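# Close the white door from inside until it latches

## Task

Working from inside the room, push the white door shut so that its latch catches and keeps it closed. Disturb nothing else, release everything so both grippers are empty, and back away afterwards. The robot must not fall or be left leaning. Once the scene has settled after you finish, neither arm (grippers included) nor the lift may touch anything, and the base may not be in contact with any movable object such as a part, box, cart, lid or drawer.

## Robot and tools

ROBOT. A LinearBot: an omnidirectional wheeled base with a column about 1.7 m high. A carriage rides the column (lift_m) and holds two identical six-joint arms, each ending in a two-finger gripper. Arm bases sit roughly 0.57 m + lift_m above the floor, and carriage parts extend about 0.15 m lower. Each hand reaches 0.78 m from its shoulder but only about 0.38 m below its arm base. A hand is about 0.16 m long and 0.1 m wide (0.14 m opened). Parked joints 1 to 6 are 0, 0.05, 0.05, 1.45, 0, 0; parked, the robot is about 0.85 m wide and 0.65 m long. Cameras: carriage_camera looks ahead, tilted about 20 degrees down; left_wrist_camera and right_wrist_camera look out past the fingertips.

FRAMES. All positions are in metres. Base frame: origin on the floor below the base centre, x forward, y left, z up. left_hand and right_hand are reported in it as the midpoint between the finger pads, with quat_wxyz giving orientation (hand z along the fingers, hand y the opening direction; a hand pointing straight up with joints 1, 5, 6 at 0 reads 1, 0, 0, 0). These readings can be off, usually higher than the real hand, worse at long reach. base_odometry is in the odometry frame (the base frame at scene start), counts only wheel rotation so slip shows as travel, and gives heading in rad, left positive, -3.142 to 3.142; it drifts a degree or two after turns or sideways moves.

move. Arguments: base, joints, speeds, min_time_s (together one action), plus cameras and blocking. Leaving out every action key just returns state and images.
- base: a single command, an offset relative to where the base last reported itself (or where it is now, if a move is still running). translate_m: forward positive, -2 to 2 m. strafe_m: left positive, -2 to 2 m. rotate_rad: counter-clockwise positive, -6.3 to 6.3 rad.
- joints: one flat object covering lift and both arms, keyed by name, each value an absolute target. lift_m 0 to 1 m. For each arm (left_ and right_ prefixes): joint1_rad -2.617 to 3.054 (yaw about vertical, 0 ahead, positive left); joint2_rad 0 to 3.141 (shoulder: 0 upper arm level pointing back, 1.57 vertical, 3.14 level pointing forward); joint3_rad 0 to 3.141 (elbow, 0 folded, 3.14 straight); joint4_rad -1.57 to 1.57 (wrist pitch, positive lifts the tips); joint5_rad -1.57 to 1.57 (wrist yaw, positive swings tips to the right); joint6_rad -2.094 to 2.094 (roll about the finger axis, positive clockwise viewed from the forearm); gripper_m 0 to 0.093 m (pad gap). Joints you omit keep their previous targets.
- speeds: per-action caps; translate_m and strafe_m 0.02 to 0.5 m/s, rotate_rad 0.05 to 1.57 rad/s, lift_m 0.08 to 0.27 m/s (default 0.25); others default to their maximum.
- min_time_s: 0.1 to 8 s, the shortest duration for arm and gripper motions; 2 or more gives straighter hand paths, very short values make arms rush and overshoot.
- cameras: list of names or ["all"]; blocking: true waits until motion ends, false returns within about 0.5 s (check with wait(0), line "earlier move").
An action cannot exceed 15 s; after 14 s it ends with time_out. Unknown keys make a call invalid; out-of-range numbers get it refused, and then later robot calls in that reply are skipped.

OTHER TOOLS. wait(seconds 0 to 10, cameras) lets time pass. stop(cameras) brakes all running motions; the base coasts a bit first. zoom_image(camera, region [x0, y0, x1, y1] in pixels, at most 504 by 504) enlarges the latest image. read_manual(section "licences") only returns licence text. finished_scene(scene) ends the scene irreversibly; when closing the first scene, call nothing after it in that reply. The scene keeps running while you think; the robot holds its last command.

RESULTS. The "move" line reads done or the worst status. base_status and joint_status words: moving, done (for the base, wheels turned enough even if slipping), off_target (resting short, maybe still pushing), contact_stop, time_out (target dropped, holding in place), stopped, not_followed (a built-in self-collision check withheld arm targets; "joint command not followed"), limit_stop_at_motor_heat. on_its_own lists uncommanded actions; "held at" is a target, not a reading. motor_effort is percent of max with the peak in brackets, quite inaccurate. Joint torques are in N m, arm joint order, wrapping at ±28. Motor temperatures list each arm's joints then its gripper. MOTOR HOT appears at 75 °C; at 100 °C an OVER-TEMPERATURE FAULT drops that arm for 30 to 60 s, after which you must resend targets. The "pictures" line gives image order.

CAUTIONS. Park arms whenever idle; outstretched arms heat up. Arms have no contact stop and keep pressing; the base may stop on contact or may not, and ignores the arms. If pinned, drive about 0.2 m back along your path. Never drive away while a hand still grips the door handle; that can pitch the robot forward and topple it, as can arm pulls, a high carriage, extended loaded arms or abrupt stops. Do not let the arms strike or squeeze each other. With joint2 below 0.8, swinging joint1 outward 0.5 rad or more can hit the column. To free withheld arms, resend one arm's current readings with joint1 turned away, then the other. Open a gripper well beyond its reading to release. Avoid slamming the door or hitting walls hard; finish with arms lifted clear of everything.

Each tool is called after "Request:" as a command line: name --argument value for each argument, lists and objects as JSON in quotes; but a table of rows of numbers goes row by row, as --pt "numbers of a row", without its own name.

## Session

Request:
move

Scene clock: 0.00 s.
Joint torques (N m): no reading
Motor temperatures (°C): left_arm=[31 34 39 31 28 30 27] | right_arm=[32 35 36 31 30 29 31]
base_odometry: x=+0.000 y=+0.000 heading=+0.000
base_status: not commanded
joint_positions: lift_m=+0.300 left_joint1_rad=-0.003 left_joint2_rad=+0.052 left_joint3_rad=+0.038 left_joint4_rad=+1.430 left_joint5_rad=-0.033 left_joint6_rad=+0.031 left_gripper_m=+0.09396 right_joint1_rad=+0.000 right_joint2_rad=+0.035 right_joint3_rad=+0.040 right_joint4_rad=+1.434 right_joint5_rad=-0.028 right_joint6_rad=-0.032 right_gripper_m=+0.09396
joint_status: not commanded
motor_effort: lift_m=+18 drive_wheels=+1
left_hand: x=+0.2553 y=+0.3028 z=+1.3095 quat_wxyz=(+0.997, -0.015, +0.077, +0.015) (m; base frame)
right_hand: x=+0.2486 y=-0.2923 z=+1.3103 quat_wxyz=(+0.998, -0.015, +0.066, -0.015) (m; base frame)
pictures: carriage_camera, left_wrist_camera, right_wrist_camera
Images, in order (width x height): carriage_camera 672x504, left_wrist_camera 672x504, right_wrist_camera 672x504.

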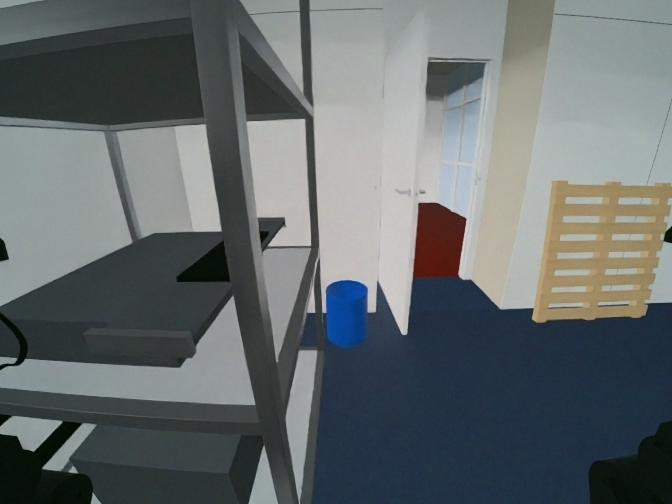

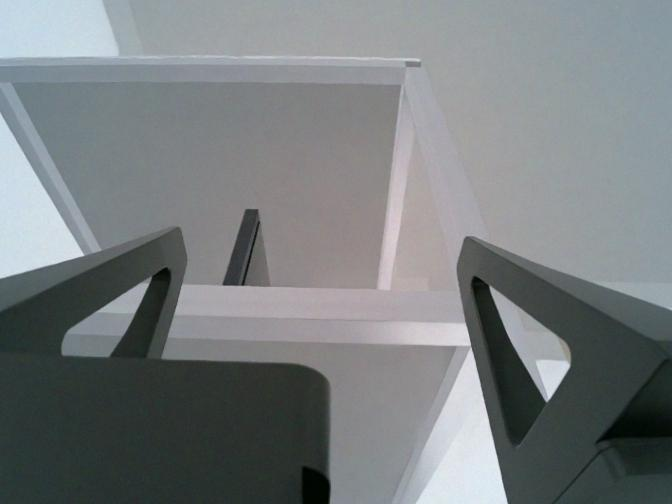

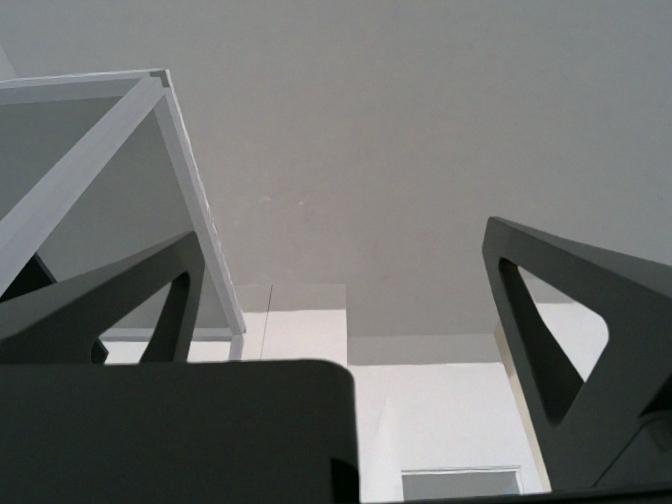

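Request:
move --base '{"strafe_m": -0.66}' --joints '{"left_gripper_m": 0.0, "right_gripper_m": 0.0, "lift_m": 0.35}' --speeds '{"strafe_m": 0.3}' --cameras '["carriage_camera"]'

Request:
move --base '{"translate_m": 0.5}' --joints '{"left_joint2_rad": 2.3, "left_joint3_rad": 2.0, "left_joint4_rad": 0.3}' --min_time_s 2 --cameras '["carriage_camera"]'

Scene clock: 56.97 s.
Joint torques (N m): left_arm=[-0.2 3.97 5.44 -0.06 0.11 0.05] | right_arm=[-0.25 3.82 6.02 -0.2 -0.05 -0.05]
move: done
base_odometry: x=-0.001 y=-0.660 heading=-0.001
base_status: done
joint_positions: lift_m=+0.350 left_joint1_rad=-0.003 left_joint2_rad=+0.052 left_joint3_rad=+0.038 left_joint4_rad=+1.430 left_joint5_rad=-0.033 left_joint6_rad=+0.031 left_gripper_m=+0.00067 right_joint1_rad=+0.000 right_joint2_rad=+0.035 right_joint3_rad=+0.040 right_joint4_rad=+1.434 right_joint5_rad=-0.028 right_joint6_rad=-0.032 right_gripper_m=+0.00010
joint_status: all done
motor_effort: lift_m=+17(22) drive_wheels=-2(18)
left_hand: x=+0.2553 y=+0.3028 z=+1.3596 quat_wxyz=(+0.997, -0.015, +0.077, +0.015) (m; base frame)
right_hand: x=+0.2486 y=-0.2923 z=+1.3604 quat_wxyz=(+0.998, -0.015, +0.066, -0.015) (m; base frame)
pictures: carriage_camera
Images, in order (width x height): carriage_camera 672x504.

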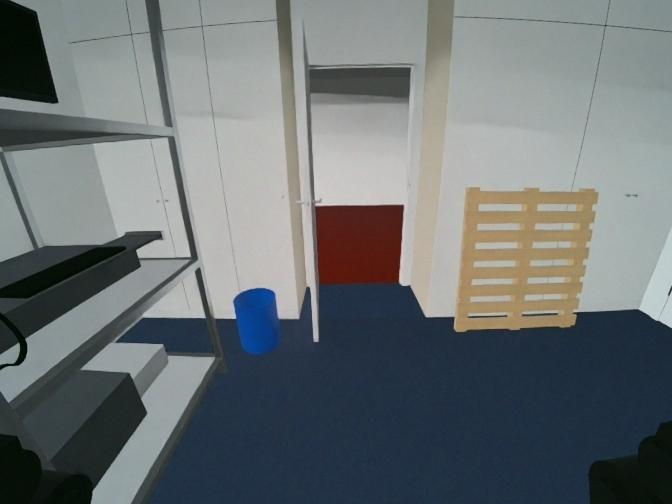

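Scene clock: 60.10 s.
Joint torques (N m): left_arm=[-0.18 -14.45 9.74 1.96 0.09 0.05] | right_arm=[-0.1 3.85 5.98 -0.18 -0.04 -0.04]
move: done
base_odometry: x=+0.499 y=-0.661 heading=-0.001
base_status: done
joint_positions: lift_m=+0.350 left_joint1_rad=-0.003 left_joint2_rad=+2.295 left_joint3_rad=+1.971 left_joint4_rad=+0.305 left_joint5_rad=-0.033 left_joint6_rad=+0.031 left_gripper_m=+0.00067 right_joint1_rad=+0.000 right_joint2_rad=+0.035 right_joint3_rad=+0.040 right_joint4_rad=+1.432 right_joint5_rad=-0.028 right_joint6_rad=-0.032 right_gripper_m=+0.00010
joint_status: all done
motor_effort: lift_m=+18(18) drive_wheels=-2(16)
left_hand: x=+0.9093 y=+0.3006 z=+1.2165 quat_wxyz=(+0.700, +0.000, +0.713, +0.021) (m; base frame)
right_hand: x=+0.2490 y=-0.2923 z=+1.3603 quat_wxyz=(+0.998, -0.015, +0.066, -0.015) (m; base frame)
pictures: carriage_camera
Images, in order (width x height): carriage_camera 672x504.

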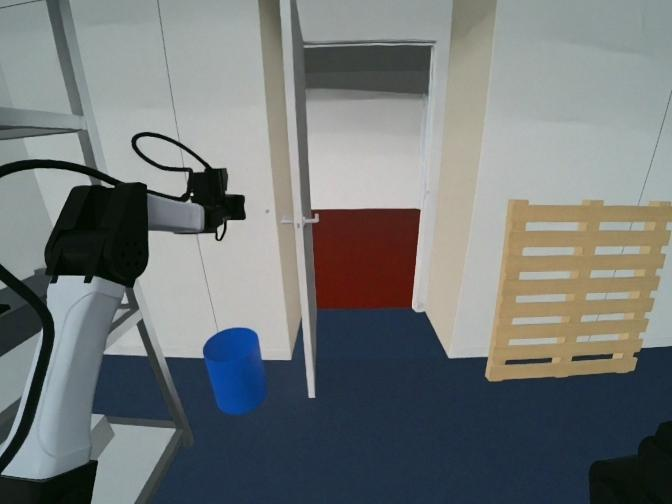

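Request:
move --base '{"translate_m": 0.53}' --cameras '["carriage_camera"]'

Request:
move --base '{"strafe_m": -0.4}' --speeds '{"strafe_m": 0.2}' --cameras '["carriage_camera"]'

Scene clock: 78.33 s.
Joint torques (N m): left_arm=[-0.14 -14.56 9.39 1.93 0.1 0.06] | right_arm=[-0.14 3.85 6.04 -0.15 -0.05 -0.04]
Motor temperatures (°C): left_arm=[31 43 44 35 28 30 28] | right_arm=[32 37 37 30 30 29 31]
move: done
base_odometry: x=+1.029 y=-0.662 heading=-0.002
base_status: done
joint_positions: lift_m=+0.350 left_joint1_rad=-0.003 left_joint2_rad=+2.295 left_joint3_rad=+1.973 left_joint4_rad=+0.300 left_joint5_rad=-0.033 left_joint6_rad=+0.031 left_gripper_m=+0.00067 right_joint1_rad=+0.000 right_joint2_rad=+0.035 right_joint3_rad=+0.040 right_joint4_rad=+1.431 right_joint5_rad=-0.028 right_joint6_rad=-0.032 right_gripper_m=+0.00010
joint_status: not commanded
motor_effort: lift_m=+18(18) drive_wheels=-2(15)
left_hand: x=+0.9093 y=+0.3006 z=+1.2161 quat_wxyz=(+0.699, +0.001, +0.715, +0.021) (m; base frame)
right_hand: x=+0.2492 y=-0.2923 z=+1.3603 quat_wxyz=(+0.998, -0.015, +0.067, -0.015) (m; base frame)
pictures: carriage_camera
Images, in order (width x height): carriage_camera 672x504.

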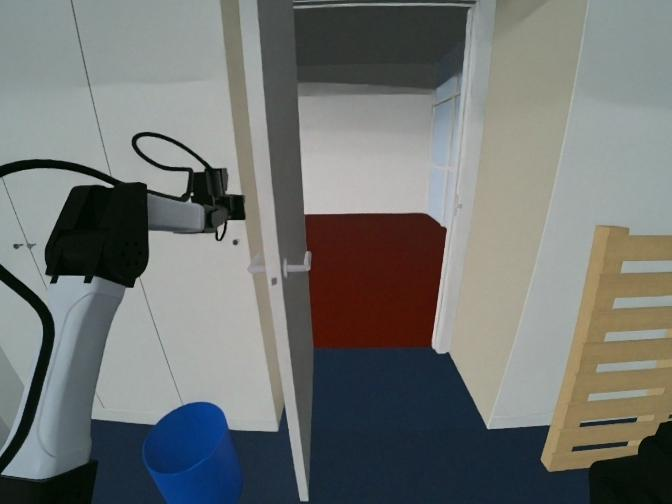

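Scene clock: 81.43 s.
Joint torques (N m): left_arm=[-0.1 -14.35 9.48 1.99 0.24 0.08] | right_arm=[-0.29 3.92 5.94 -0.17 -0.05 -0.03]
move: done
base_odometry: x=+1.029 y=-1.062 heading=-0.001
base_status: done
joint_positions: lift_m=+0.350 left_joint1_rad=-0.003 left_joint2_rad=+2.295 left_joint3_rad=+1.973 left_joint4_rad=+0.299 left_joint5_rad=-0.046 left_joint6_rad=+0.028 left_gripper_m=+0.00066 right_joint1_rad=+0.000 right_joint2_rad=+0.035 right_joint3_rad=+0.040 right_joint4_rad=+1.431 right_joint5_rad=-0.028 right_joint6_rad=-0.032 right_gripper_m=+0.00010
joint_status: not commanded
motor_effort: lift_m=+18(18) drive_wheels=+0(12)
left_hand: x=+0.9092 y=+0.3032 z=+1.2159 quat_wxyz=(+0.699, -0.005, +0.715, +0.025) (m; base frame)
right_hand: x=+0.2492 y=-0.2923 z=+1.3603 quat_wxyz=(+0.998, -0.015, +0.067, -0.015) (m; base frame)
pictures: carriage_camera
Images, in order (width x height): carriage_camera 672x504.

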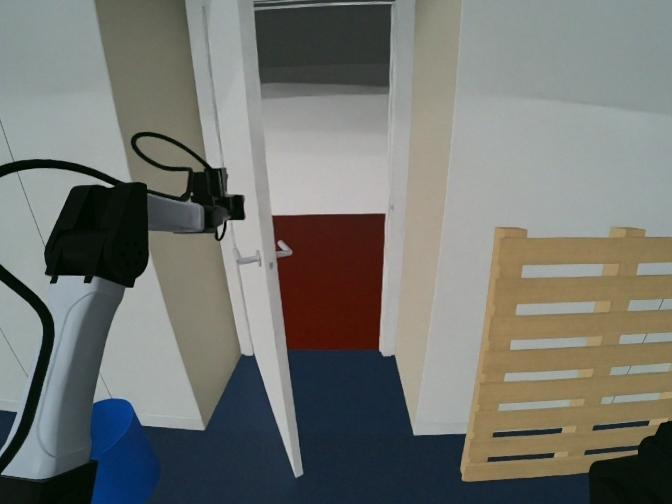

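Request:
move --base '{"strafe_m": -0.15}' --speeds '{"strafe_m": 0.2}' --cameras '[]'

Request:
move --base '{"translate_m": 0.3}' --speeds '{"translate_m": 0.2}' --cameras '["carriage_camera"]'

Scene clock: 89.60 s.
Joint torques (N m): left_arm=[0.1 -14.58 9.4 1.98 0.24 0.1] | right_arm=[-0.08 3.88 5.96 -0.16 -0.05 -0.04]
move: done
base_odometry: x=+1.029 y=-1.212 heading=-0.001
base_status: done
joint_positions: lift_m=+0.350 left_joint1_rad=-0.010 left_joint2_rad=+2.295 left_joint3_rad=+1.973 left_joint4_rad=+0.299 left_joint5_rad=-0.046 left_joint6_rad=+0.027 left_gripper_m=+0.00066 right_joint1_rad=+0.001 right_joint2_rad=+0.035 right_joint3_rad=+0.040 right_joint4_rad=+1.431 right_joint5_rad=-0.028 right_joint6_rad=-0.032 right_gripper_m=+0.00010
joint_status: not commanded
motor_effort: lift_m=+17(18) drive_wheels=-1(12)
left_hand: x=+0.9092 y=+0.2983 z=+1.2159 quat_wxyz=(+0.699, -0.003, +0.715, +0.022) (m; base frame)
right_hand: x=+0.2492 y=-0.2923 z=+1.3603 quat_wxyz=(+0.998, -0.015, +0.067, -0.015) (m; base frame)
pictures: none
No camera images: "cameras" was empty.

Scene clock: 92.30 s.
Joint torques (N m): left_arm=[-0.61 -14.42 9.61 1.98 0.29 0.09] | right_arm=[-0.08 3.88 5.96 -0.18 -0.05 -0.05]
move: done
base_odometry: x=+1.329 y=-1.212 heading=-0.002
base_status: done
joint_positions: lift_m=+0.350 left_joint1_rad=+0.002 left_joint2_rad=+2.295 left_joint3_rad=+1.973 left_joint4_rad=+0.299 left_joint5_rad=-0.048 left_joint6_rad=+0.027 left_gripper_m=+0.00066 right_joint1_rad=+0.001 right_joint2_rad=+0.035 right_joint3_rad=+0.040 right_joint4_rad=+1.431 right_joint5_rad=-0.028 right_joint6_rad=-0.032 right_gripper_m=+0.00010
joint_status: not commanded
motor_effort: lift_m=+18(18) drive_wheels=-2(15)
left_hand: x=+0.9091 y=+0.3069 z=+1.2157 quat_wxyz=(+0.698, -0.008, +0.715, +0.027) (m; base frame)
right_hand: x=+0.2492 y=-0.2923 z=+1.3603 quat_wxyz=(+0.998, -0.015, +0.067, -0.015) (m; base frame)
pictures: carriage_camera
Images, in order (width x height): carriage_camera 672x504.

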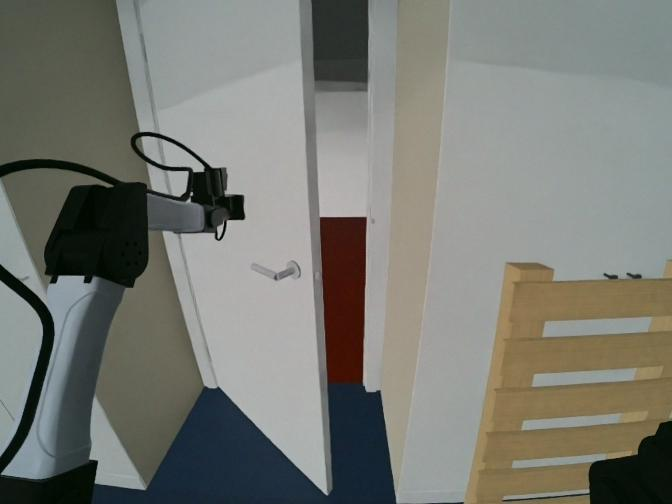

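Request:
move --base '{"strafe_m": 0.2}' --joints '{"left_joint1_rad": -0.45}' --speeds '{"strafe_m": 0.2}' --min_time_s 1.5 --cameras '["carriage_camera"]'

Request:
move --base '{"translate_m": 0.35}' --speeds '{"translate_m": 0.2}' --cameras '["carriage_camera"]'

Scene clock: 103.57 s.
Joint torques (N m): left_arm=[-0.75 -14.64 9.54 1.97 0.19 0.09] | right_arm=[-0.1 3.84 5.98 -0.18 -0.06 -0.06]
Motor temperatures (°C): left_arm=[31 48 49 37 28 30 28] | right_arm=[31 37 37 30 30 29 31]
move: done
base_odometry: x=+1.330 y=-1.012 heading=-0.002
base_status: done
joint_positions: lift_m=+0.350 left_joint1_rad=-0.444 left_joint2_rad=+2.295 left_joint3_rad=+1.973 left_joint4_rad=+0.298 left_joint5_rad=-0.045 left_joint6_rad=+0.027 left_gripper_m=+0.00066 right_joint1_rad=+0.001 right_joint2_rad=+0.035 right_joint3_rad=+0.040 right_joint4_rad=+1.431 right_joint5_rad=-0.028 right_joint6_rad=-0.032 right_gripper_m=+0.00010
joint_status: all done
motor_effort: lift_m=+17(18) drive_wheels=+1(12)
left_hand: x=+0.8454 y=+0.0064 z=+1.2156 quat_wxyz=(+0.687, +0.151, +0.699, -0.129) (m; base frame)
right_hand: x=+0.2492 y=-0.2923 z=+1.3603 quat_wxyz=(+0.998, -0.015, +0.067, -0.015) (m; base frame)
pictures: carriage_camera
Images, in order (width x height): carriage_camera 672x504.

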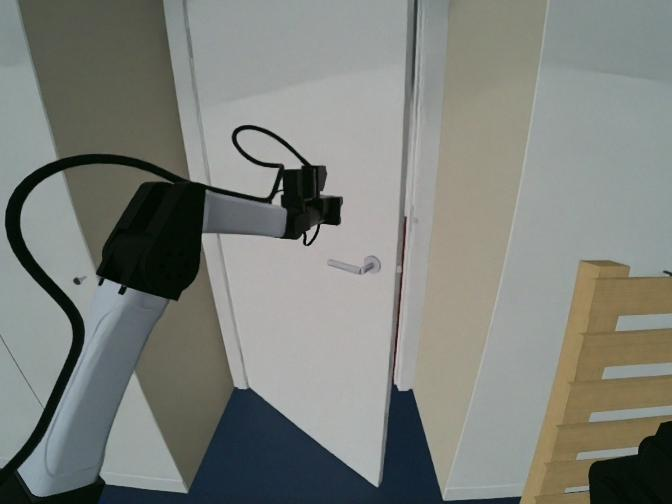

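Scene clock: 106.40 s.
Joint torques (N m): left_arm=[-0.34 -14.63 9.37 2.05 0.16 0.11] | right_arm=[-0.18 3.96 5.93 -0.21 -0.05 -0.04]
move: done
base_odometry: x=+1.680 y=-1.013 heading=-0.002
base_status: done
joint_positions: lift_m=+0.350 left_joint1_rad=-0.448 left_joint2_rad=+2.294 left_joint3_rad=+1.975 left_joint4_rad=+0.292 left_joint5_rad=-0.039 left_joint6_rad=+0.027 left_gripper_m=+0.00066 right_joint1_rad=+0.001 right_joint2_rad=+0.035 right_joint3_rad=+0.040 right_joint4_rad=+1.434 right_joint5_rad=-0.028 right_joint6_rad=-0.032 right_gripper_m=+0.00010
joint_status: not commanded
motor_effort: lift_m=+18(18) drive_wheels=-1(12)
left_hand: x=+0.8436 y=+0.0026 z=+1.2153 quat_wxyz=(+0.685, +0.155, +0.700, -0.132) (m; base frame)
right_hand: x=+0.2485 y=-0.2923 z=+1.3604 quat_wxyz=(+0.998, -0.015, +0.065, -0.015) (m; base frame)
pictures: carriage_camera
Images, in order (width x height): carriage_camera 672x504.

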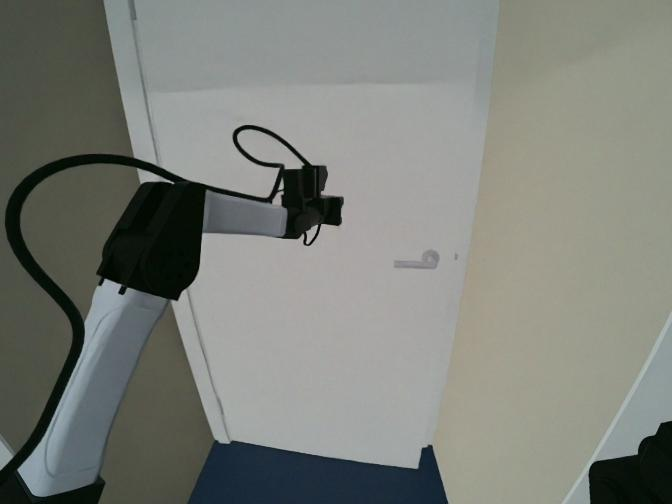

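Request:
move --base '{"translate_m": 0.2}' --speeds '{"translate_m": 0.1}' --cameras '["carriage_camera"]'

Scene clock: 112.27 s.
Joint torques (N m): left_arm=[7.16 -12.94 9.33 2.33 -3.87 0.07] | right_arm=[-0.13 3.86 6.01 -0.2 -0.06 -0.04]
move: done
base_odometry: x=+1.880 y=-1.013 heading=-0.001
base_status: done
joint_positions: lift_m=+0.350 left_joint1_rad=-0.545 left_joint2_rad=+2.281 left_joint3_rad=+1.976 left_joint4_rad=+0.259 left_joint5_rad=+0.310 left_joint6_rad=+0.027 left_gripper_m=+0.00065 right_joint1_rad=+0.001 right_joint2_rad=+0.035 right_joint3_rad=+0.040 right_joint4_rad=+1.433 right_joint5_rad=-0.028 right_joint6_rad=-0.032 right_gripper_m=+0.00010
joint_status: not commanded
motor_effort: lift_m=+18(18) drive_wheels=+6(16)
left_hand: x=+0.7718 y=-0.1027 z=+1.2168 quat_wxyz=(+0.631, +0.304, +0.655, -0.283) (m; base frame)
right_hand: x=+0.2487 y=-0.2923 z=+1.3603 quat_wxyz=(+0.998, -0.015, +0.066, -0.015) (m; base frame)
pictures: carriage_camera
Images, in order (width x height): carriage_camera 672x504.

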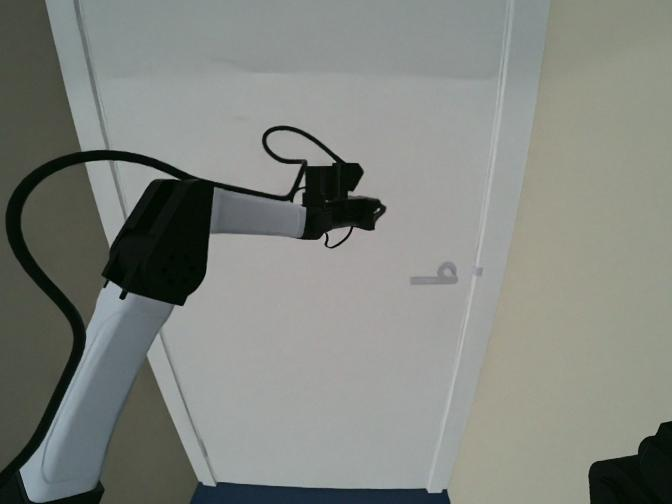

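Request:
zoom_image --camera "carriage_camera" --region '[400, 180, 540, 500]'

Scaled by 1.575 from the camera's 672x504 image, which has a finer 960x720 frame.

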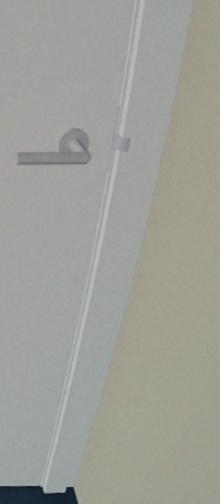

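Request:
move --base '{"translate_m": -0.15}' --joints '{"left_joint1_rad": -0.55, "left_joint5_rad": -0.5}' --speeds '{"translate_m": 0.2}' --cameras '["carriage_camera"]'

Request:
zoom_image --camera "carriage_camera" --region '[380, 180, 540, 500]'

Scene clock: 124.03 s.
Joint torques (N m): left_arm=[-0.21 -13.85 9.26 2.06 -0.1 0.07] | right_arm=[-0.27 3.89 5.94 -0.22 -0.08 -0.04]
Motor temperatures (°C): left_arm=[33 53 49 40 34 30 28] | right_arm=[31 37 38 30 30 29 31]
move: done
base_odometry: x=+1.730 y=-1.013 heading=-0.001
base_status: done
joint_positions: lift_m=+0.350 left_joint1_rad=-0.551 left_joint2_rad=+2.289 left_joint3_rad=+1.976 left_joint4_rad=+0.284 left_joint5_rad=-0.484 left_joint6_rad=+0.027 left_gripper_m=+0.00065 right_joint1_rad=+0.001 right_joint2_rad=+0.035 right_joint3_rad=+0.040 right_joint4_rad=+1.434 right_joint5_rad=-0.028 right_joint6_rad=-0.032 right_gripper_m=+0.00010
joint_status: all done
motor_effort: lift_m=+18(18) drive_wheels=+0(9)
left_hand: x=+0.8309 y=+0.0135 z=+1.2181 quat_wxyz=(+0.698, +0.038, +0.715, -0.009) (m; base frame)
right_hand: x=+0.2486 y=-0.2923 z=+1.3603 quat_wxyz=(+0.998, -0.015, +0.066, -0.015) (m; base frame)
pictures: carriage_camera
Images, in order (width x height): carriage_camera 672x504.

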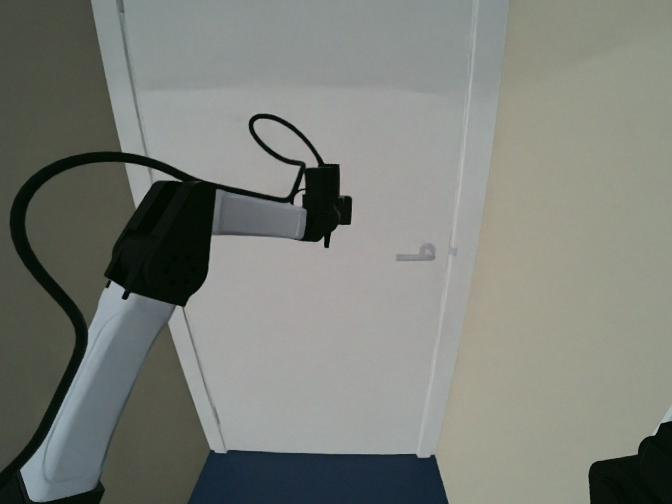

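Scaled by 1.575 from the camera's 672x504 image, which has a finer 960x720 frame.

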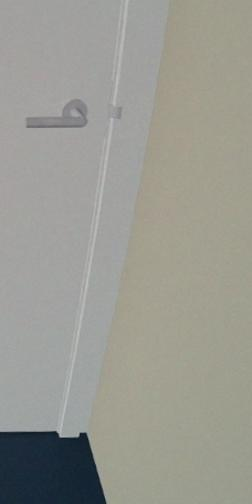

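Request:
finished_scene --scene 1

The scene is finished: the task was done.


## Next scene

The same job, from a new start.

Request:
move --cameras '["carriage_camera"]'

Scene clock: 0.00 s.
Joint torques (N m): no reading
Motor temperatures (°C): left_arm=[30 34 36 30 28 30 27] | right_arm=[31 32 33 28 29 29 31]
base_odometry: x=+0.000 y=+0.000 heading=+0.000
base_status: not commanded
joint_positions: lift_m=+0.300 left_joint1_rad=-0.004 left_joint2_rad=+0.043 left_joint3_rad=+0.038 left_joint4_rad=+1.478 left_joint5_rad=-0.003 left_joint6_rad=-0.042 left_gripper_m=+0.09396 right_joint1_rad=-0.020 right_joint2_rad=+0.054 right_joint3_rad=+0.039 right_joint4_rad=+1.497 right_joint5_rad=+0.020 right_joint6_rad=+0.048 right_gripper_m=+0.09396
joint_status: not commanded
motor_effort: lift_m=+18 drive_wheels=+0
left_hand: x=+0.2411 y=+0.2976 z=+1.3111 quat_wxyz=(+0.999, -0.002, +0.049, -0.023) (m; base frame)
right_hand: x=+0.2395 y=-0.3011 z=+1.3116 quat_wxyz=(+0.999, +0.011, +0.044, +0.013) (m; base frame)
pictures: carriage_camera
Images, in order (width x height): carriage_camera 672x504.

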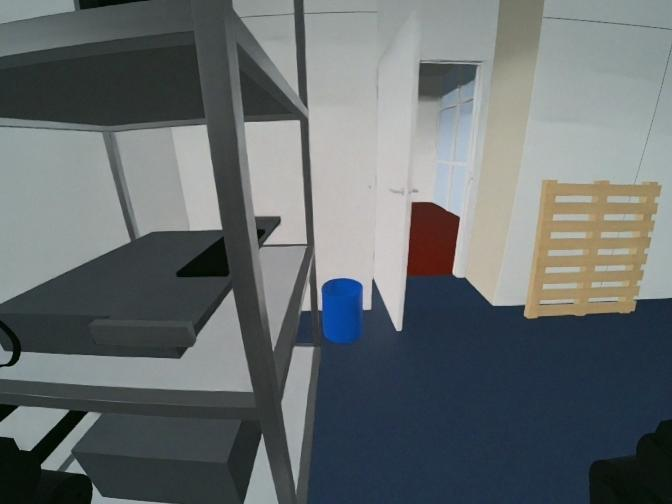

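Request:
move --base '{"strafe_m": -0.63}' --joints '{"left_gripper_m": 0.0, "lift_m": 0.35}' --cameras '[]'

Request:
move --base '{"translate_m": 1.03}' --joints '{"left_joint2_rad": 2.3, "left_joint3_rad": 2.0, "left_joint4_rad": 0.3}' --min_time_s 1.7 --cameras '["carriage_camera"]'

Request:
move --base '{"strafe_m": -0.55}' --speeds '{"strafe_m": 0.25}' --cameras '["carriage_camera"]'

Request:
move --base '{"translate_m": 0.3}' --speeds '{"translate_m": 0.2}' --cameras '["carriage_camera"]'

Request:
move --base '{"strafe_m": 0.2}' --joints '{"left_joint1_rad": -0.45}' --speeds '{"strafe_m": 0.2}' --min_time_s 1.5 --cameras '["carriage_camera"]'

Scene clock: 23.90 s.
Joint torques (N m): left_arm=[-0.14 4.14 5.57 -0.17 0.11 0.07] | right_arm=[-0.14 3.92 5.79 -0.3 -0.09 -0.05]
move: done
base_odometry: x=-0.001 y=-0.630 heading=-0.001
base_status: done
joint_positions: lift_m=+0.350 left_joint1_rad=-0.003 left_joint2_rad=+0.043 left_joint3_rad=+0.038 left_joint4_rad=+1.478 left_joint5_rad=-0.003 left_joint6_rad=-0.042 left_gripper_m=+0.00066 right_joint1_rad=-0.019 right_joint2_rad=+0.054 right_joint3_rad=+0.039 right_joint4_rad=+1.497 right_joint5_rad=+0.020 right_joint6_rad=+0.048 right_gripper_m=+0.09396
joint_status: all done
motor_effort: lift_m=+17(21) drive_wheels=-2(20)
left_hand: x=+0.2411 y=+0.2976 z=+1.3612 quat_wxyz=(+0.999, -0.002, +0.049, -0.022) (m; base frame)
right_hand: x=+0.2395 y=-0.3011 z=+1.3617 quat_wxyz=(+0.999, +0.011, +0.044, +0.014) (m; base frame)
pictures: none
No camera images: "cameras" was empty.

Scene clock: 28.27 s.
Joint torques (N m): left_arm=[-0.24 -14.24 9.54 1.9 0.1 0.07] | right_arm=[-0.14 4.04 5.82 -0.29 -0.09 -0.04]
move: done
base_odometry: x=+1.029 y=-0.631 heading=-0.001
base_status: done
joint_positions: lift_m=+0.350 left_joint1_rad=-0.003 left_joint2_rad=+2.295 left_joint3_rad=+1.972 left_joint4_rad=+0.307 left_joint5_rad=-0.003 left_joint6_rad=-0.042 left_gripper_m=+0.00066 right_joint1_rad=-0.019 right_joint2_rad=+0.054 right_joint3_rad=+0.039 right_joint4_rad=+1.497 right_joint5_rad=+0.020 right_joint6_rad=+0.048 right_gripper_m=+0.09396
joint_status: all done
motor_effort: lift_m=+17(18) drive_wheels=-2(14)
left_hand: x=+0.9094 y=+0.2954 z=+1.2174 quat_wxyz=(+0.701, -0.015, +0.712, -0.015) (m; base frame)
right_hand: x=+0.2395 y=-0.3011 z=+1.3617 quat_wxyz=(+0.999, +0.011, +0.044, +0.014) (m; base frame)
pictures: carriage_camera
Images, in order (width x height): carriage_camera 672x504.

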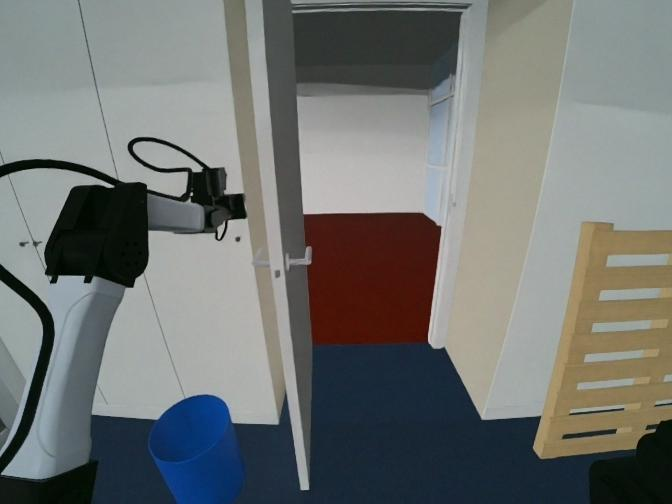

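Scene clock: 31.77 s.
Joint torques (N m): left_arm=[-0.42 -14.42 9.72 1.91 0.27 0] | right_arm=[-0.14 3.99 5.78 -0.3 -0.07 -0.04]
move: done
base_odometry: x=+1.029 y=-1.181 heading=-0.001
base_status: done
joint_positions: lift_m=+0.350 left_joint1_rad=-0.003 left_joint2_rad=+2.295 left_joint3_rad=+1.972 left_joint4_rad=+0.305 left_joint5_rad=-0.016 left_joint6_rad=-0.038 left_gripper_m=+0.00065 right_joint1_rad=-0.019 right_joint2_rad=+0.054 right_joint3_rad=+0.039 right_joint4_rad=+1.497 right_joint5_rad=+0.020 right_joint6_rad=+0.048 right_gripper_m=+0.09396
joint_status: not commanded
motor_effort: lift_m=+17(18) drive_wheels=+0(13)
left_hand: x=+0.9094 y=+0.2980 z=+1.2171 quat_wxyz=(+0.701, -0.018, +0.713, -0.009) (m; base frame)
right_hand: x=+0.2395 y=-0.3011 z=+1.3617 quat_wxyz=(+0.999, +0.011, +0.044, +0.014) (m; base frame)
pictures: carriage_camera
Images, in order (width x height): carriage_camera 672x504.

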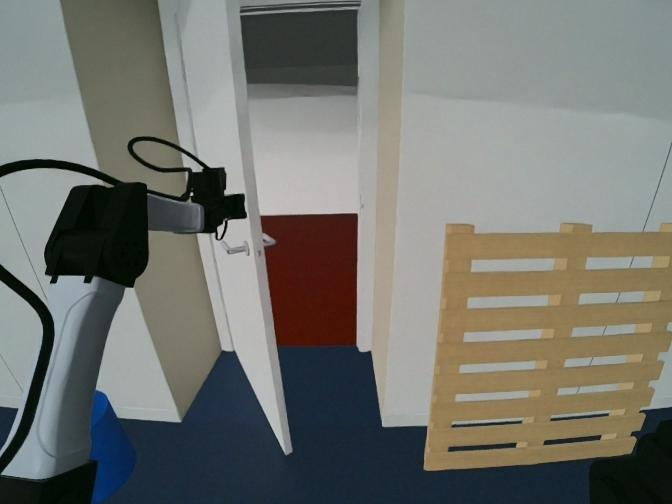

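Scene clock: 34.47 s.
Joint torques (N m): left_arm=[-0.64 -14.32 9.65 1.96 0.25 0.03] | right_arm=[-0.12 3.99 5.76 -0.27 -0.1 -0.05]
Motor temperatures (°C): left_arm=[30 39 40 33 28 30 27] | right_arm=[31 33 34 29 29 29 31]
move: done
base_odometry: x=+1.329 y=-1.182 heading=-0.001
base_status: done
joint_positions: lift_m=+0.350 left_joint1_rad=+0.003 left_joint2_rad=+2.295 left_joint3_rad=+1.972 left_joint4_rad=+0.303 left_joint5_rad=-0.018 left_joint6_rad=-0.038 left_gripper_m=+0.00065 right_joint1_rad=-0.019 right_joint2_rad=+0.054 right_joint3_rad=+0.039 right_joint4_rad=+1.497 right_joint5_rad=+0.020 right_joint6_rad=+0.048 right_gripper_m=+0.09396
joint_status: not commanded
motor_effort: lift_m=+17(18) drive_wheels=+5(14)
left_hand: x=+0.9093 y=+0.3022 z=+1.2164 quat_wxyz=(+0.700, -0.021, +0.714, -0.006) (m; base frame)
right_hand: x=+0.2395 y=-0.3011 z=+1.3617 quat_wxyz=(+0.999, +0.011, +0.044, +0.014) (m; base frame)
pictures: carriage_camera
Images, in order (width x height): carriage_camera 672x504.

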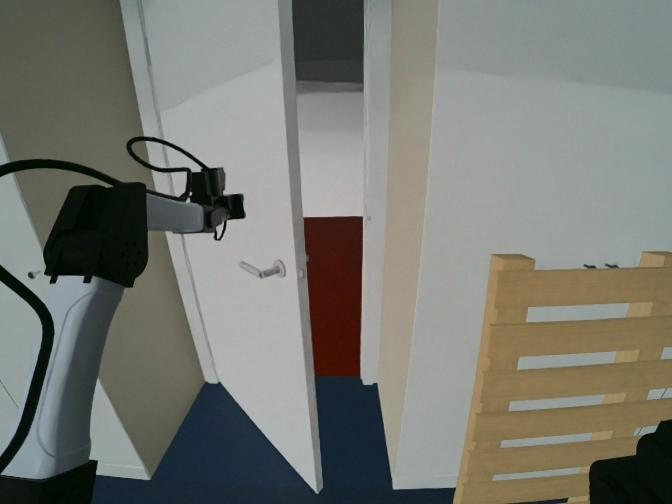

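Scene clock: 36.57 s.
Joint torques (N m): left_arm=[-0.53 -14.34 9.61 1.91 0.23 0] | right_arm=[-0.14 3.99 5.81 -0.31 -0.09 -0.06]
move: done
base_odometry: x=+1.330 y=-0.982 heading=-0.002
base_status: done
joint_positions: lift_m=+0.350 left_joint1_rad=-0.443 left_joint2_rad=+2.295 left_joint3_rad=+1.972 left_joint4_rad=+0.303 left_joint5_rad=-0.014 left_joint6_rad=-0.038 left_gripper_m=+0.00065 right_joint1_rad=-0.019 right_joint2_rad=+0.054 right_joint3_rad=+0.039 right_joint4_rad=+1.497 right_joint5_rad=+0.020 right_joint6_rad=+0.048 right_gripper_m=+0.09396
joint_status: all done
motor_effort: lift_m=+17(18) drive_wheels=-1(14)
left_hand: x=+0.8434 y=+0.0018 z=+1.2164 quat_wxyz=(+0.681, +0.139, +0.700, -0.162) (m; base frame)
right_hand: x=+0.2395 y=-0.3011 z=+1.3617 quat_wxyz=(+0.999, +0.011, +0.044, +0.014) (m; base frame)
pictures: carriage_camera
Images, in order (width x height): carriage_camera 672x504.

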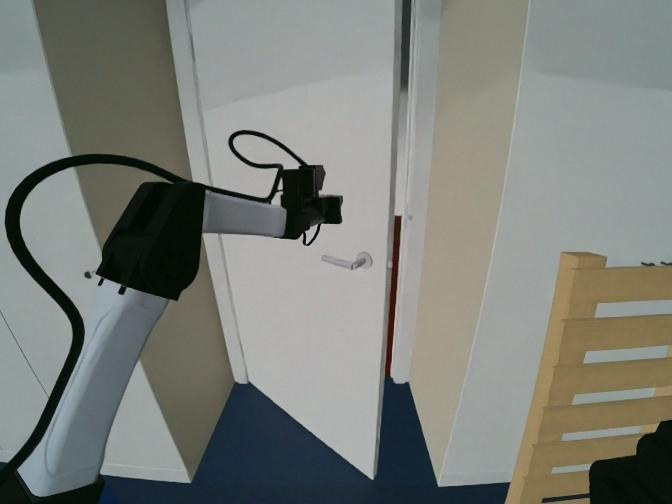

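Request:
move --base '{"translate_m": 0.35}' --speeds '{"translate_m": 0.2}' --cameras '[]'

Request:
move --base '{"translate_m": 0.2}' --speeds '{"translate_m": 0.1}' --cameras '["carriage_camera"]'

Request:
move --base '{"translate_m": -0.17}' --joints '{"left_joint1_rad": -0.45}' --speeds '{"translate_m": 0.2}' --cameras '["carriage_camera"]'

Request:
zoom_image --camera "carriage_camera" --region '[380, 180, 540, 500]'

Scene clock: 45.43 s.
Joint torques (N m): left_arm=[-0.29 -14.35 9.46 2 0.17 0] | right_arm=[-0.18 3.93 5.76 -0.31 -0.08 -0.05]
move: done
base_odometry: x=+1.680 y=-0.982 heading=-0.001
base_status: done
joint_positions: lift_m=+0.350 left_joint1_rad=-0.448 left_joint2_rad=+2.295 left_joint3_rad=+1.976 left_joint4_rad=+0.294 left_joint5_rad=-0.010 left_joint6_rad=-0.038 left_gripper_m=+0.00065 right_joint1_rad=-0.019 right_joint2_rad=+0.054 right_joint3_rad=+0.039 right_joint4_rad=+1.498 right_joint5_rad=+0.020 right_joint6_rad=+0.048 right_gripper_m=+0.09396
joint_status: not commanded
motor_effort: lift_m=+18(18) drive_wheels=-1(15)
left_hand: x=+0.8417 y=-0.0019 z=+1.2160 quat_wxyz=(+0.679, +0.142, +0.701, -0.165) (m; base frame)
right_hand: x=+0.2393 y=-0.3011 z=+1.3617 quat_wxyz=(+0.999, +0.011, +0.044, +0.014) (m; base frame)
pictures: none
No camera images: "cameras" was empty.

Scene clock: 48.13 s.
Joint torques (N m): left_arm=[2.97 -14.13 9.39 2.04 -1.15 0.02] | right_arm=[-0.29 3.99 5.82 -0.28 -0.1 -0.05]
Motor temperatures (°C): left_arm=[30 44 42 35 28 30 28] | right_arm=[31 33 35 29 29 29 31]
move: done
base_odometry: x=+1.880 y=-0.982 heading=-0.001
base_status: done
joint_positions: lift_m=+0.350 left_joint1_rad=-0.489 left_joint2_rad=+2.293 left_joint3_rad=+1.977 left_joint4_rad=+0.287 left_joint5_rad=+0.104 left_joint6_rad=-0.038 left_gripper_m=+0.00064 right_joint1_rad=-0.019 right_joint2_rad=+0.054 right_joint3_rad=+0.039 right_joint4_rad=+1.497 right_joint5_rad=+0.020 right_joint6_rad=+0.048 right_gripper_m=+0.09396
joint_status: not commanded
motor_effort: lift_m=+18(18) drive_wheels=+4(12)
left_hand: x=+0.8183 y=-0.0445 z=+1.2158 quat_wxyz=(+0.662, +0.196, +0.690, -0.218) (m; base frame)
right_hand: x=+0.2395 y=-0.3011 z=+1.3616 quat_wxyz=(+0.999, +0.011, +0.044, +0.014) (m; base frame)
pictures: carriage_camera
Images, in order (width x height): carriage_camera 672x504.

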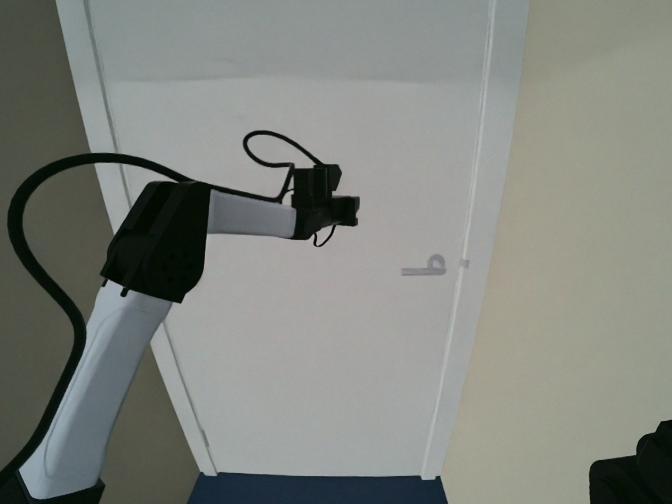

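Scene clock: 50.07 s.
Joint torques (N m): left_arm=[-0.28 -14.26 9.26 2.09 -0.04 -0.02] | right_arm=[-0.17 3.96 5.78 -0.3 -0.11 -0.04]
move: done
base_odometry: x=+1.710 y=-0.982 heading=-0.001
base_status: done
joint_positions: lift_m=+0.350 left_joint1_rad=-0.448 left_joint2_rad=+2.293 left_joint3_rad=+1.977 left_joint4_rad=+0.289 left_joint5_rad=+0.011 left_joint6_rad=-0.038 left_gripper_m=+0.00064 right_joint1_rad=-0.019 right_joint2_rad=+0.054 right_joint3_rad=+0.039 right_joint4_rad=+1.497 right_joint5_rad=+0.020 right_joint6_rad=+0.048 right_gripper_m=+0.09396
joint_status: all done
motor_effort: lift_m=+18(18) drive_wheels=+1(12)
left_hand: x=+0.8396 y=-0.0055 z=+1.2163 quat_wxyz=(+0.676, +0.150, +0.701, -0.172) (m; base frame)
right_hand: x=+0.2396 y=-0.3011 z=+1.3616 quat_wxyz=(+0.999, +0.011, +0.045, +0.014) (m; base frame)
pictures: carriage_camera
Images, in order (width x height): carriage_camera 672x504.

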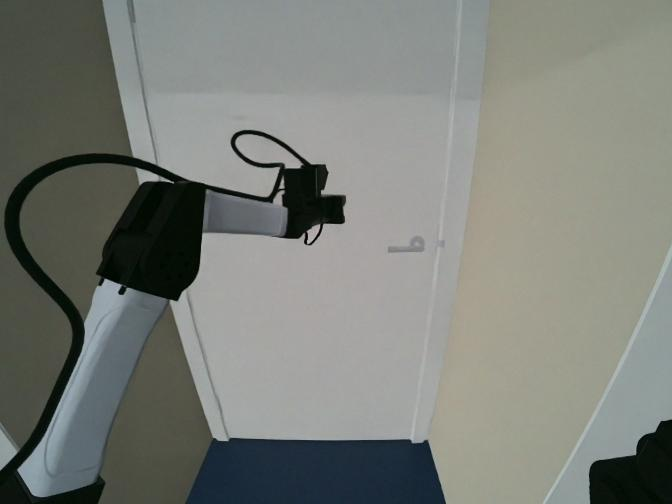

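Scaled by 1.575 from the camera's 672x504 image, which has a finer 960x720 frame.

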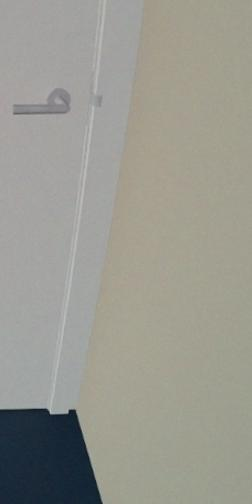

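Request:
move --base '{"translate_m": 0.22}' --joints '{"left_joint1_rad": -0.6, "left_joint5_rad": -0.5}' --speeds '{"translate_m": 0.1}' --cameras '["carriage_camera"]'

Request:
move --base '{"translate_m": -0.22}' --speeds '{"translate_m": 0.2}' --cameras '["carriage_camera"]'

Request:
zoom_image --camera "carriage_camera" --region '[380, 180, 540, 500]'

Scene clock: 68.63 s.
Joint torques (N m): left_arm=[9.06 -11.3 9.16 2.48 0.08 0.03] | right_arm=[-0.13 3.99 5.82 -0.29 -0.09 -0.05]
Motor temperatures (°C): left_arm=[30 51 43 39 28 30 28] | right_arm=[31 34 35 29 29 29 31]
move: off_target
base_odometry: x=+1.929 y=-0.982 heading=-0.001
base_status: done
joint_positions: lift_m=+0.350 left_joint1_rad=-0.722 left_joint2_rad=+2.267 left_joint3_rad=+1.978 left_joint4_rad=+0.235 left_joint5_rad=-0.502 left_joint6_rad=-0.039 left_gripper_m=+0.00064 right_joint1_rad=-0.019 right_joint2_rad=+0.054 right_joint3_rad=+0.039 right_joint4_rad=+1.496 right_joint5_rad=+0.020 right_joint6_rad=+0.048 right_gripper_m=+0.09396
joint_status: left_joint1_rad off_target (ended at -0.722, target -0.600); the others done
motor_effort: lift_m=+18(18) drive_wheels=+6(12)
left_hand: x=+0.7715 y=-0.0809 z=+1.2224 quat_wxyz=(+0.686, +0.075, +0.720, -0.080) (m; base frame)
right_hand: x=+0.2399 y=-0.3011 z=+1.3616 quat_wxyz=(+0.999, +0.011, +0.045, +0.014) (m; base frame)
pictures: carriage_camera
Images, in order (width x height): carriage_camera 672x504.

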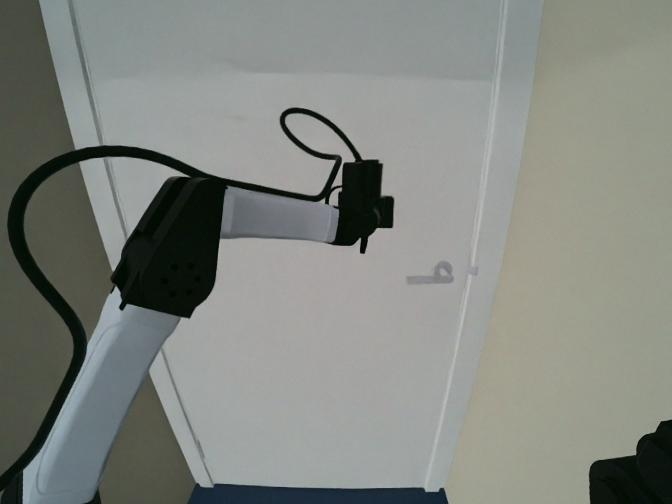

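Scene clock: 70.83 s.
Joint torques (N m): left_arm=[-0.53 -13.7 9.06 2.03 -0.1 0.01] | right_arm=[-0.14 3.99 5.75 -0.29 -0.1 -0.03]
move: done
base_odometry: x=+1.709 y=-0.982 heading=-0.001
base_status: done
joint_positions: lift_m=+0.350 left_joint1_rad=-0.597 left_joint2_rad=+2.289 left_joint3_rad=+1.978 left_joint4_rad=+0.286 left_joint5_rad=-0.486 left_joint6_rad=-0.039 left_gripper_m=+0.00064 right_joint1_rad=-0.019 right_joint2_rad=+0.054 right_joint3_rad=+0.039 right_joint4_rad=+1.496 right_joint5_rad=+0.020 right_joint6_rad=+0.048 right_gripper_m=+0.09396
joint_status: not commanded
on_its_own: left_joint1_rad moved +0.125 to your old target -0.600
motor_effort: lift_m=+18(18) drive_wheels=+0(11)
left_hand: x=+0.8176 y=-0.0139 z=+1.2193 quat_wxyz=(+0.698, +0.030, +0.714, -0.048) (m; base frame)
right_hand: x=+0.2399 y=-0.3011 z=+1.3616 quat_wxyz=(+0.999, +0.011, +0.045, +0.014) (m; base frame)
pictures: carriage_camera
Images, in order (width x height): carriage_camera 672x504.

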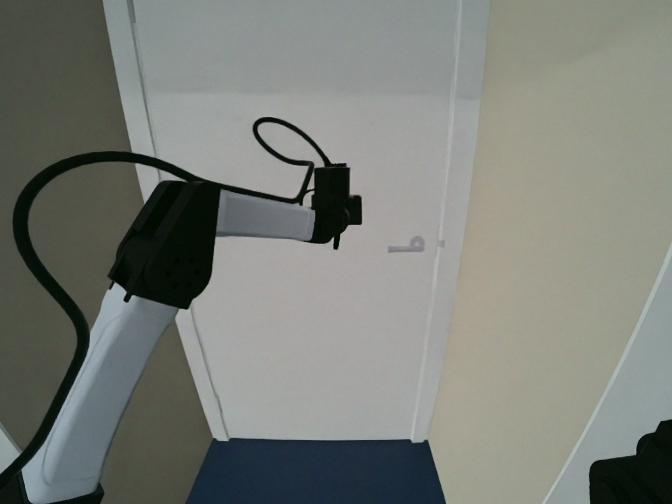

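Scaled by 1.575 from the camera's 672x504 image, which has a finer 960x720 frame.

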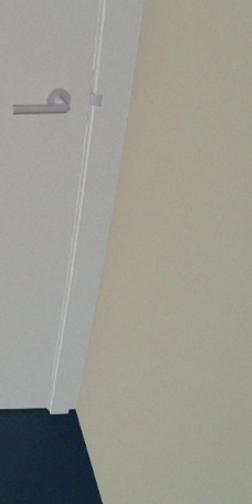

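Unchanged, so it was already latched.

Request:
finished_scene --scene 2

The scene is finished: the task was done.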